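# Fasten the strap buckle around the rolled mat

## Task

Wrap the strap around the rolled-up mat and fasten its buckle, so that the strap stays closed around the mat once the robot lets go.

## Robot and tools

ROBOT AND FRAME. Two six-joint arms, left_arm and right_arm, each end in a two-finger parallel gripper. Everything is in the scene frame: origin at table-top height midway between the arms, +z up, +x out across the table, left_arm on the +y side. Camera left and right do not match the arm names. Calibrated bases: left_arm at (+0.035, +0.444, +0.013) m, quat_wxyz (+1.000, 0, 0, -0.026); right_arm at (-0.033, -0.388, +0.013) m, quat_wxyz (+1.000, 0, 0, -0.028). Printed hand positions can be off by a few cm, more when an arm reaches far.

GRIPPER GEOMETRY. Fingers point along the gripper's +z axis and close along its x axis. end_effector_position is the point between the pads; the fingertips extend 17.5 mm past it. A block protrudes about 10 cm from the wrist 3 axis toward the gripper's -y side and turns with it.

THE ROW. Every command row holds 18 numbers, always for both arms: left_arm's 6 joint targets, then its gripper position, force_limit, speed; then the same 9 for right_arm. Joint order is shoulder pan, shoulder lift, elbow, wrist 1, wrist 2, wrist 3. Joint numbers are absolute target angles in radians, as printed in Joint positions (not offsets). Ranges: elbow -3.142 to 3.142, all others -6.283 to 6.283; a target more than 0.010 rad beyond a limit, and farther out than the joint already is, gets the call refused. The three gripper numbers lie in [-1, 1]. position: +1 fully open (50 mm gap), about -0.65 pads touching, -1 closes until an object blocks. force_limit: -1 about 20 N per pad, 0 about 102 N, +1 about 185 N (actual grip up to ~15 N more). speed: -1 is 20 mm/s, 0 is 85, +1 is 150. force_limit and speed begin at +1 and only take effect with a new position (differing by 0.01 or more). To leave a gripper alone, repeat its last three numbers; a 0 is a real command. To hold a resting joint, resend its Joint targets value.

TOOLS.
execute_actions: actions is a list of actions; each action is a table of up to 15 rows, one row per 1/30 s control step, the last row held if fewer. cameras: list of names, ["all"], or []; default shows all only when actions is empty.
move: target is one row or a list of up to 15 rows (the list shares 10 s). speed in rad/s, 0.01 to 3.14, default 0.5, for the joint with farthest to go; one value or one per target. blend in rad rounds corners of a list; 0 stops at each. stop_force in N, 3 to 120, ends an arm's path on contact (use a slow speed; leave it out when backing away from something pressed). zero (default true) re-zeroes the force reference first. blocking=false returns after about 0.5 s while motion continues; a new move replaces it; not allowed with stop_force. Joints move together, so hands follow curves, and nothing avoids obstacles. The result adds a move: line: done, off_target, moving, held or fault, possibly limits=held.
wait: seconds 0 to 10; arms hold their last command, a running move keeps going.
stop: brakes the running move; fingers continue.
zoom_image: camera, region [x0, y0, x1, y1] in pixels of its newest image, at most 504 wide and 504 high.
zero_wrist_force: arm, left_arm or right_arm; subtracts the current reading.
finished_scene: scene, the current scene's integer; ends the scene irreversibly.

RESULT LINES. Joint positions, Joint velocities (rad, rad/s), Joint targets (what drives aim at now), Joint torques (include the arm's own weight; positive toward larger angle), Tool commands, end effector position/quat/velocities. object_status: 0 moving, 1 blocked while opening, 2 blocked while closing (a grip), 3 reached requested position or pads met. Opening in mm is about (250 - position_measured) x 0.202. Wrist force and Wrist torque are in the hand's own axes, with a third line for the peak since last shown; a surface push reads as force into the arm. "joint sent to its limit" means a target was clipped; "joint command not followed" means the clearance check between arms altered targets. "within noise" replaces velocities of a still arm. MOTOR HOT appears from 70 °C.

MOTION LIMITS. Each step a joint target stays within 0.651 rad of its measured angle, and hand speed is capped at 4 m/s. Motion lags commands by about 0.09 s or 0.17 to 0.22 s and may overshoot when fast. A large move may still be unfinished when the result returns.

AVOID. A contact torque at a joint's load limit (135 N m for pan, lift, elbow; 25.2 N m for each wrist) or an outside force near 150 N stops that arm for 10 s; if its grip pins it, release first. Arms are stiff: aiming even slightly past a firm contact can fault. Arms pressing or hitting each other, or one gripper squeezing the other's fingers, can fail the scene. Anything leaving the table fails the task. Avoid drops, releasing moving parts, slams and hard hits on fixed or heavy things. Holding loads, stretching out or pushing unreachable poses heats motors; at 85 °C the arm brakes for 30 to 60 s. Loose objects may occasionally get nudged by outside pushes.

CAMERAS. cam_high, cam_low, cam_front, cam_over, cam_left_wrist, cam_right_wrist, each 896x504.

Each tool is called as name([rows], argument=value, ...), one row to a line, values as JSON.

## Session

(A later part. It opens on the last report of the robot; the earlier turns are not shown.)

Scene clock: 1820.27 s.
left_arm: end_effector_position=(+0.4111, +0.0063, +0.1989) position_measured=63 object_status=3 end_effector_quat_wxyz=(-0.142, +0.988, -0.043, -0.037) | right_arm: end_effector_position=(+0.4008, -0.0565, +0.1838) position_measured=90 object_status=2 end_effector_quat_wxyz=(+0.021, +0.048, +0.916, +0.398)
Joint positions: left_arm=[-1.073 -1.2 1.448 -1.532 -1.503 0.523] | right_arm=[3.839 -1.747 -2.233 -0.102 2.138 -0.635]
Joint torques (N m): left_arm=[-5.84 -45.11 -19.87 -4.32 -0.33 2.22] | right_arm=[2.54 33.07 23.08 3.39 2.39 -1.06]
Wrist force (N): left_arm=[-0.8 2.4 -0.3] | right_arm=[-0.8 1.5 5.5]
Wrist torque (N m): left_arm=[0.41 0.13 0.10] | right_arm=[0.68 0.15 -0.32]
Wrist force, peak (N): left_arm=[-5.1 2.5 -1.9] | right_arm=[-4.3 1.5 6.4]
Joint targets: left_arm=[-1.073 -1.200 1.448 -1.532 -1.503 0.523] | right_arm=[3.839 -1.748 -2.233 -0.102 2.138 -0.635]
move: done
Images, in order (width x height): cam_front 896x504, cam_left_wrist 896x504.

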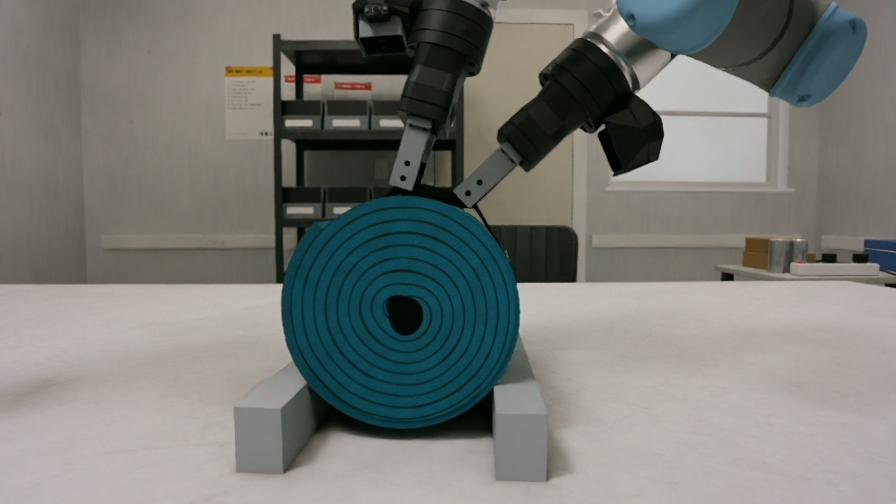

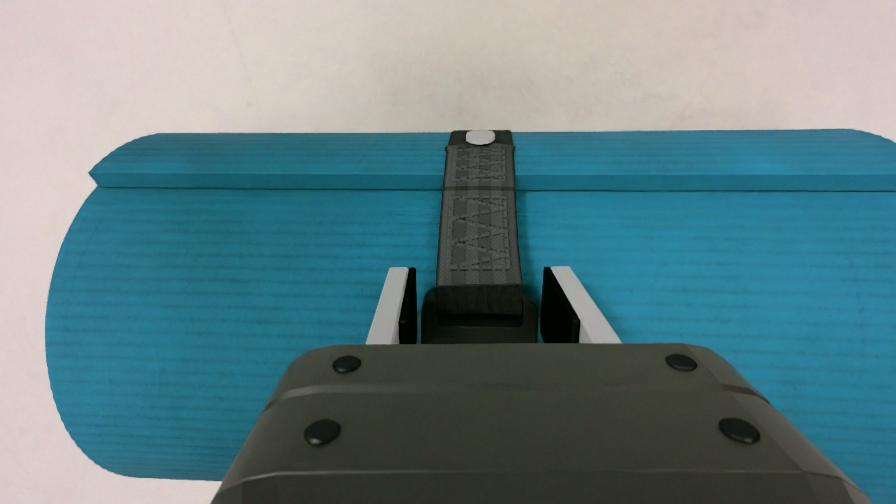

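move([
  [-1.0734,-1.2150,1.3870,-1.4557,-1.5033,0.5226,0.6,0,-1,3.8391,-1.7475,-2.2331,-0.1023,2.1377,-0.6354,-1,0,-1],
  [-1.0734,-1.2252,1.3279,-1.3864,-1.5033,0.5226,0.6,0,-1,3.8391,-1.7475,-2.2331,-0.1023,2.1377,-0.6354,-1,0,-1],
], speed=[0.05, 0.2], blend=[0.01, 0], cameras=["cam_front", "cam_left_wrist", "cam_over"])

zoom_image(camera="cam_front", region=[345, 155, 485, 225])

zoom_image(camera="cam_over", region=[360, 200, 540, 300])

Scene clock: 1839.30 s.
left_arm: end_effector_position=(+0.4111, +0.0064, +0.2588) position_measured=63 object_status=3 end_effector_quat_wxyz=(-0.142, +0.988, -0.043, -0.037) | right_arm: end_effector_position=(+0.4008, -0.0566, +0.1838) position_measured=90 object_status=2 end_effector_quat_wxyz=(+0.021, +0.048, +0.916, +0.398)
Joint positions: left_arm=[-1.073 -1.225 1.328 -1.386 -1.503 0.523] | right_arm=[3.839 -1.747 -2.233 -0.102 2.138 -0.635]
Joint torques (N m): left_arm=[-3.5 -34.49 -21.91 -3.87 1.47 2.07] | right_arm=[-7.78 32.54 23.34 3.27 -1.06 -0.93]
Wrist force (N): left_arm=[-0.9 2.6 -0.5] | right_arm=[-0.8 1.5 5.3]
Wrist torque (N m): left_arm=[0.44 0.15 0.09] | right_arm=[0.69 0.15 -0.33]
Wrist force, peak (N): left_arm=[-1.3 2.1 -2.0] | right_arm=[-0.8 1.6 5.6]
Joint targets: left_arm=[-1.073 -1.225 1.328 -1.386 -1.503 0.523] | right_arm=[3.839 -1.748 -2.233 -0.102 2.138 -0.635]
move: done
Images, in order (width x height): cam_front 896x504, cam_over 896x504, cam_left_wrist 896x504.

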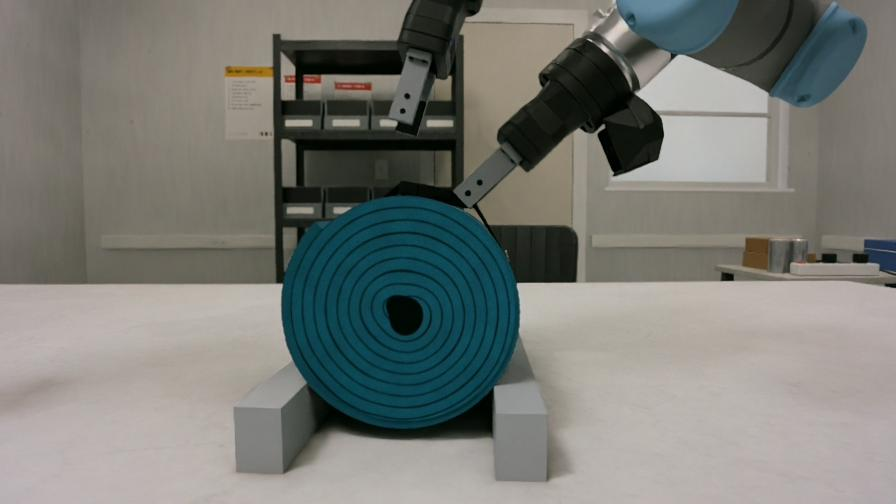

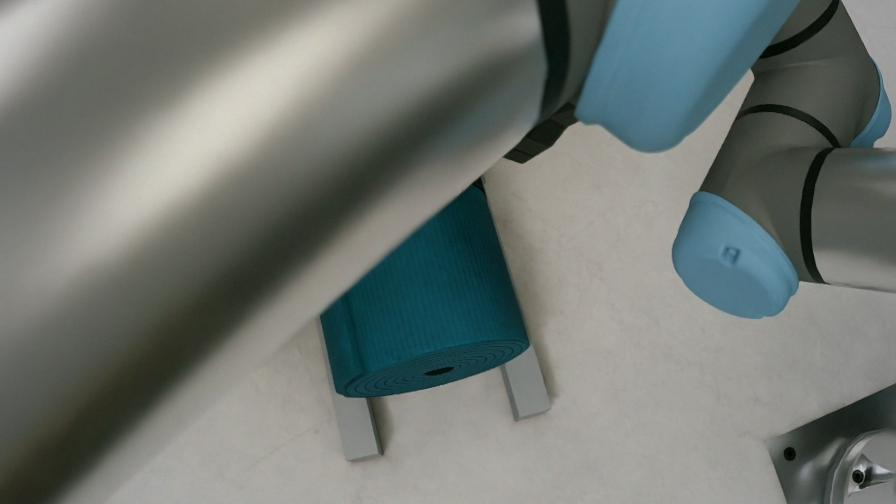

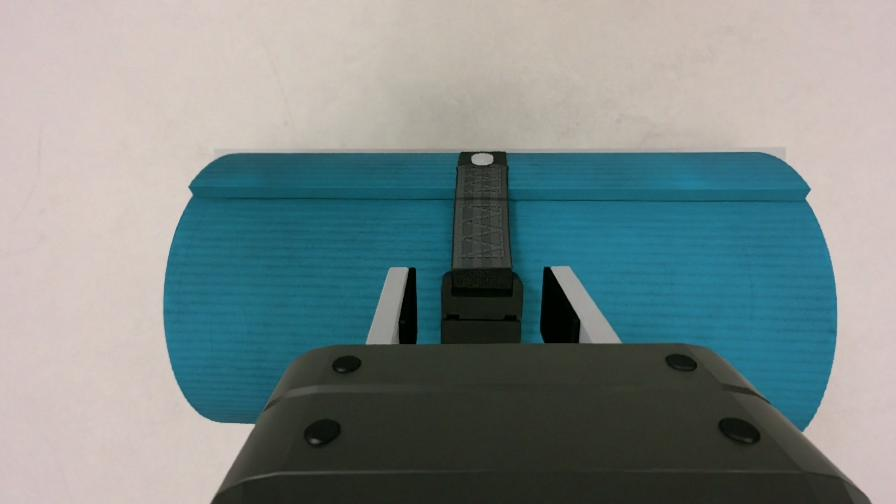

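Scaled by 3.600.

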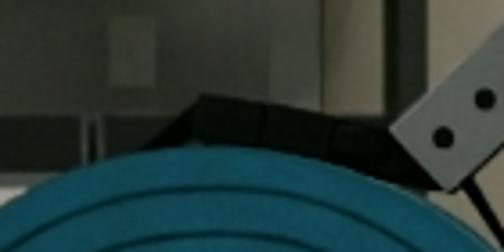

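Scaled by 2.800.

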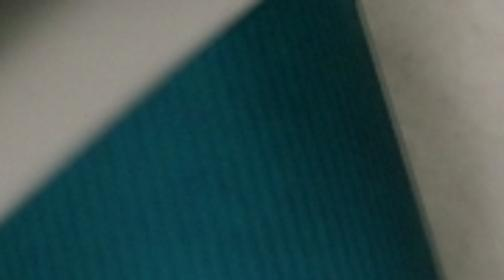

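zoom_image(camera="cam_left_wrist", region=[400, 240, 560, 350])

Scaled by 3.150.

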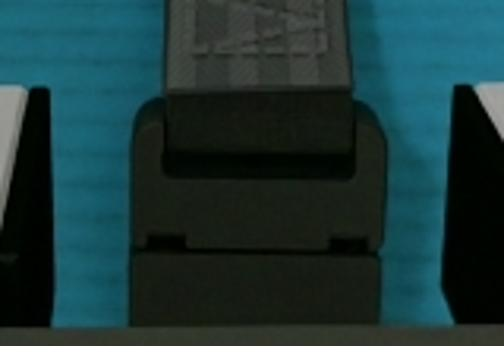

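move(target=[-1.0734,-1.2252,1.3279,-1.3864,-1.5033,0.5226,0.6,0,-1,3.8391,-1.7475,-2.2331,-0.1023,2.1377,-0.6354,0.6,0,-1], speed=0.1, cameras=["cam_front", "cam_left_wrist", "cam_right_wrist"])

zoom_image(camera="cam_front", region=[345, 155, 485, 225])

zoom_image(camera="cam_left_wrist", region=[400, 240, 560, 350])

Scene clock: 1850.47 s.
left_arm: end_effector_position=(+0.4111, +0.0064, +0.2587) position_measured=63 object_status=3 end_effector_quat_wxyz=(-0.142, +0.988, -0.043, -0.037) | right_arm: end_effector_position=(+0.4009, -0.0566, +0.1838) position_measured=63 object_status=0 end_effector_quat_wxyz=(+0.021, +0.048, +0.916, +0.398)
Joint positions: left_arm=[-1.073 -1.225 1.328 -1.386 -1.503 0.523] | right_arm=[3.839 -1.747 -2.233 -0.102 2.138 -0.635]
Joint torques (N m): left_arm=[-4.03 -34.71 -28.86 -0.44 1.94 2.02] | right_arm=[-4.5 32.17 23.42 3.32 -1.09 -0.87]
Wrist force (N): left_arm=[-1.1 2.7 -0.2] | right_arm=[-0.5 2.3 -1.6]
Wrist torque (N m): left_arm=[0.46 0.18 0.09] | right_arm=[0.38 0.20 -0.31]
Wrist force, peak (N): left_arm=[-1.2 2.8 -0.5] | right_arm=[0.5 6.5 -1.8]
Joint targets: left_arm=[-1.073 -1.225 1.328 -1.386 -1.503 0.523] | right_arm=[3.839 -1.748 -2.233 -0.102 2.138 -0.635]
move: done
Images, in order (width x height): cam_front 896x504, cam_left_wrist 896x504, cam_right_wrist 896x504.

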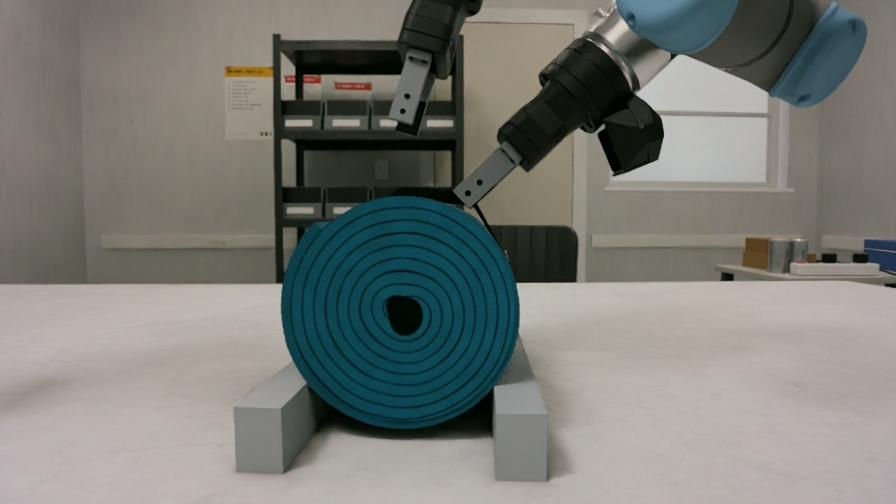

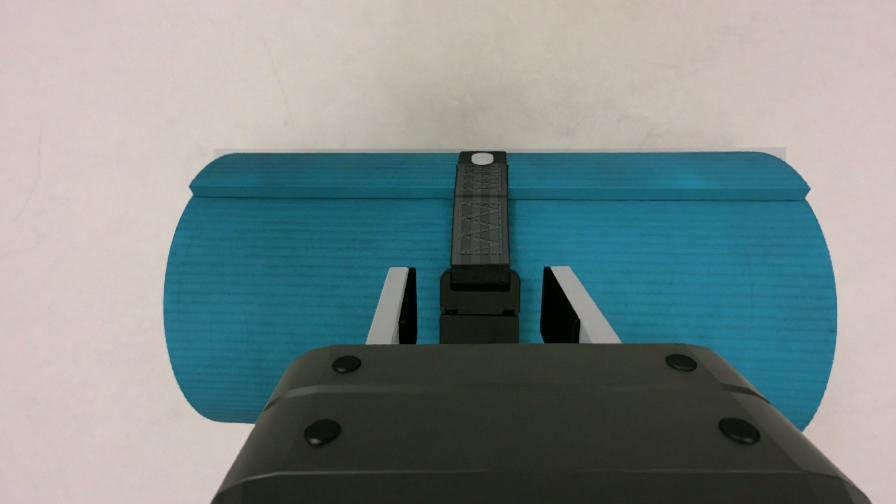

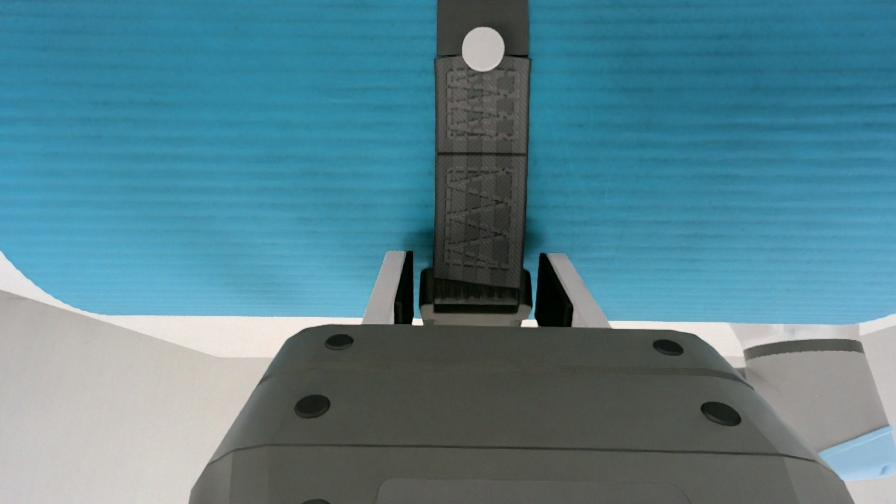

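Scaled by 3.600.

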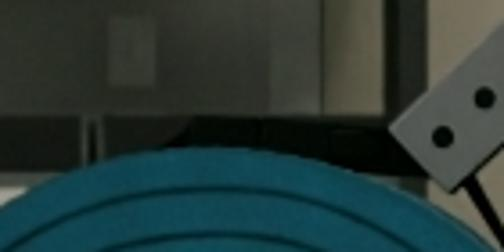

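Scaled by 3.150.

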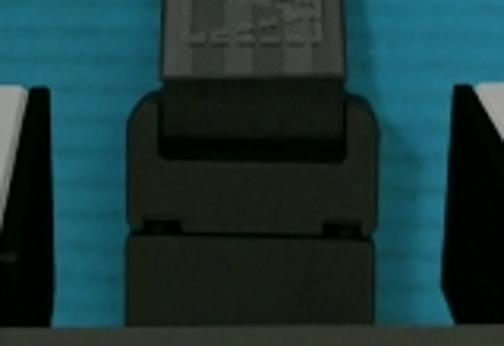

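move([
  [-1.0734,-1.2252,1.3279,-1.3864,-1.5033,0.5226,0.6,0,-1,3.7576,-1.6121,-2.2328,-0.2838,2.1842,-0.7166,0.6,0,-1],
  [-1.0734,-1.2652,1.2679,-1.3264,-1.5033,0.5226,0.6,0,-1,3.8253,-1.4818,-2.1675,-0.3923,2.0336,-0.6094,0.6,0,-1],
], speed=[0.1, 0.2], blend=[0.02, 0], cameras=["cam_front", "cam_left_wrist", "cam_right_wrist", "cam_over"])

zoom_image(camera="cam_front", region=[345, 155, 485, 225])

zoom_image(camera="cam_left_wrist", region=[400, 240, 560, 350])

zoom_image(camera="cam_right_wrist", region=[340, 160, 620, 340])

Scene clock: 1875.97 s.
left_arm: end_effector_position=(+0.4098, +0.0091, +0.3045) position_measured=63 object_status=3 end_effector_quat_wxyz=(-0.125, +0.991, -0.042, -0.028) | right_arm: end_effector_position=(+0.4039, -0.0926, +0.2883) position_measured=63 object_status=3 end_effector_quat_wxyz=(+0.070, +0.078, +0.919, +0.380)
Joint positions: left_arm=[-1.073 -1.265 1.268 -1.326 -1.503 0.523] | right_arm=[3.825 -1.482 -2.167 -0.392 2.034 -0.609]
Joint torques (N m): left_arm=[-2.45 -32.89 -17.35 -4.51 2.1 1.99] | right_arm=[-6.65 12.98 12.82 4.64 2.83 -0.78]
Wrist force (N): left_arm=[-1.1 2.4 -0.3] | right_arm=[-0.6 2.5 -1.7]
Wrist torque (N m): left_arm=[0.41 0.17 0.08] | right_arm=[0.42 0.19 -0.19]
Wrist force, peak (N): left_arm=[-1.0 3.0 0.4] | right_arm=[-0.3 4.0 -2.5]
Joint targets: left_arm=[-1.073 -1.265 1.268 -1.326 -1.503 0.523] | right_arm=[3.825 -1.482 -2.167 -0.392 2.034 -0.609]
move: done
Images, in order (width x height): cam_front 896x504, cam_over 896x504, cam_left_wrist 896x504, cam_right_wrist 896x504.

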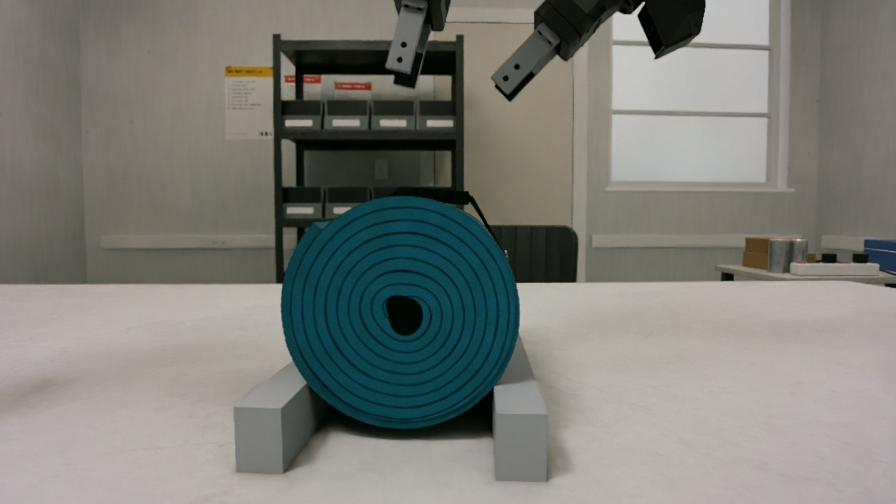

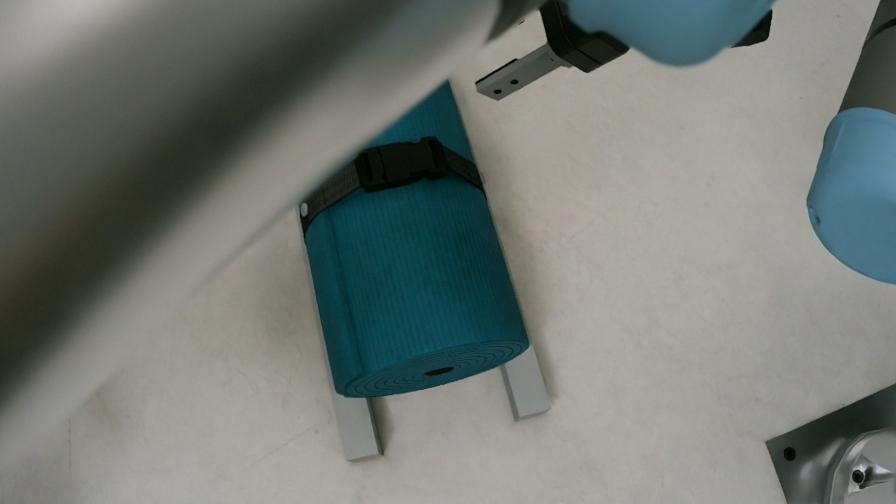

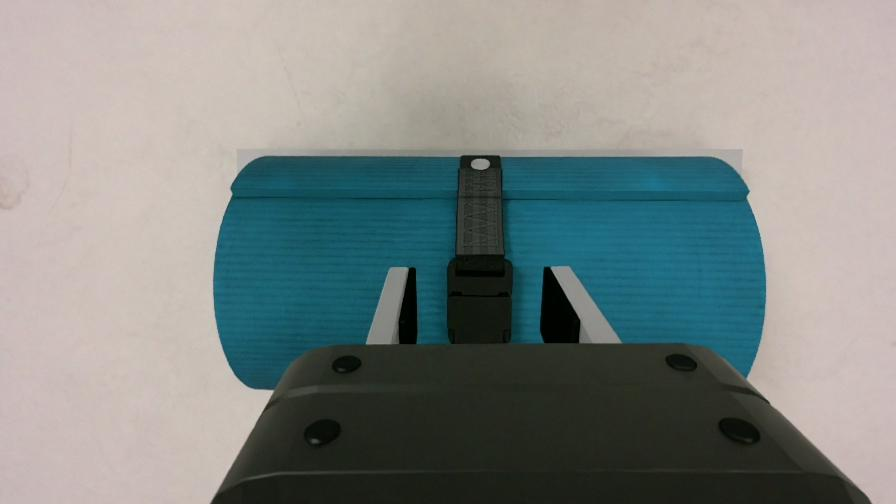

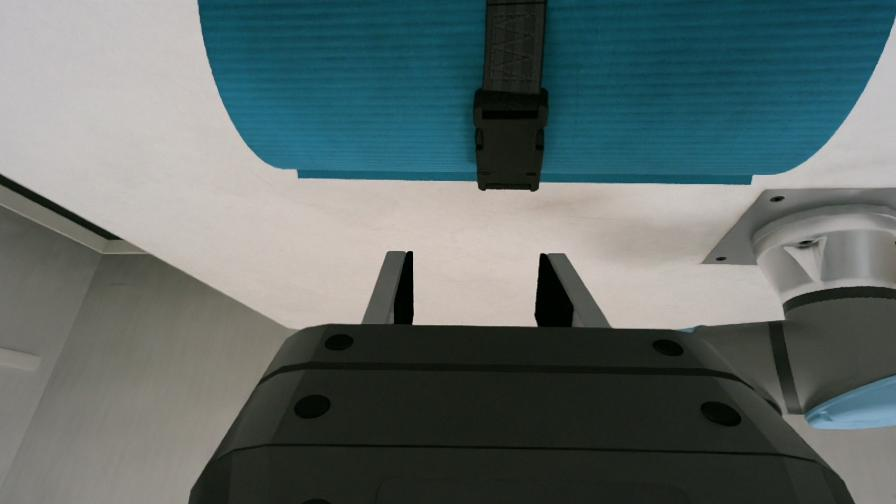

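Scaled by 3.600.

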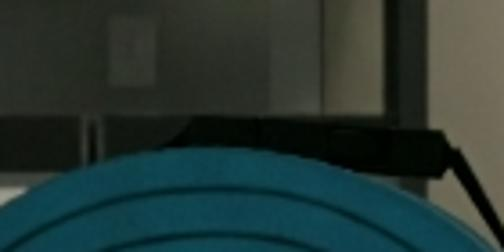

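Scaled by 3.150.

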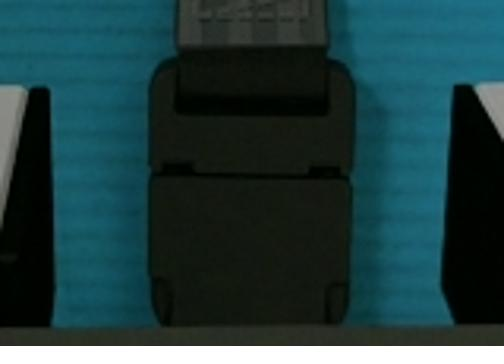

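Scaled by 1.800.

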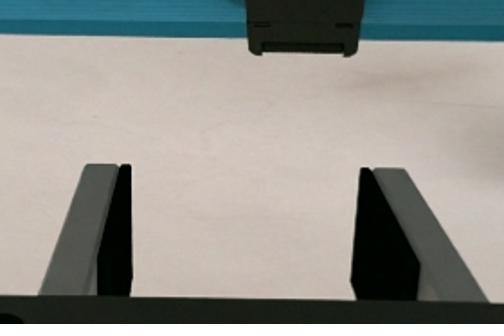

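finished_scene(scene=1)

The scene is finished: the task was done.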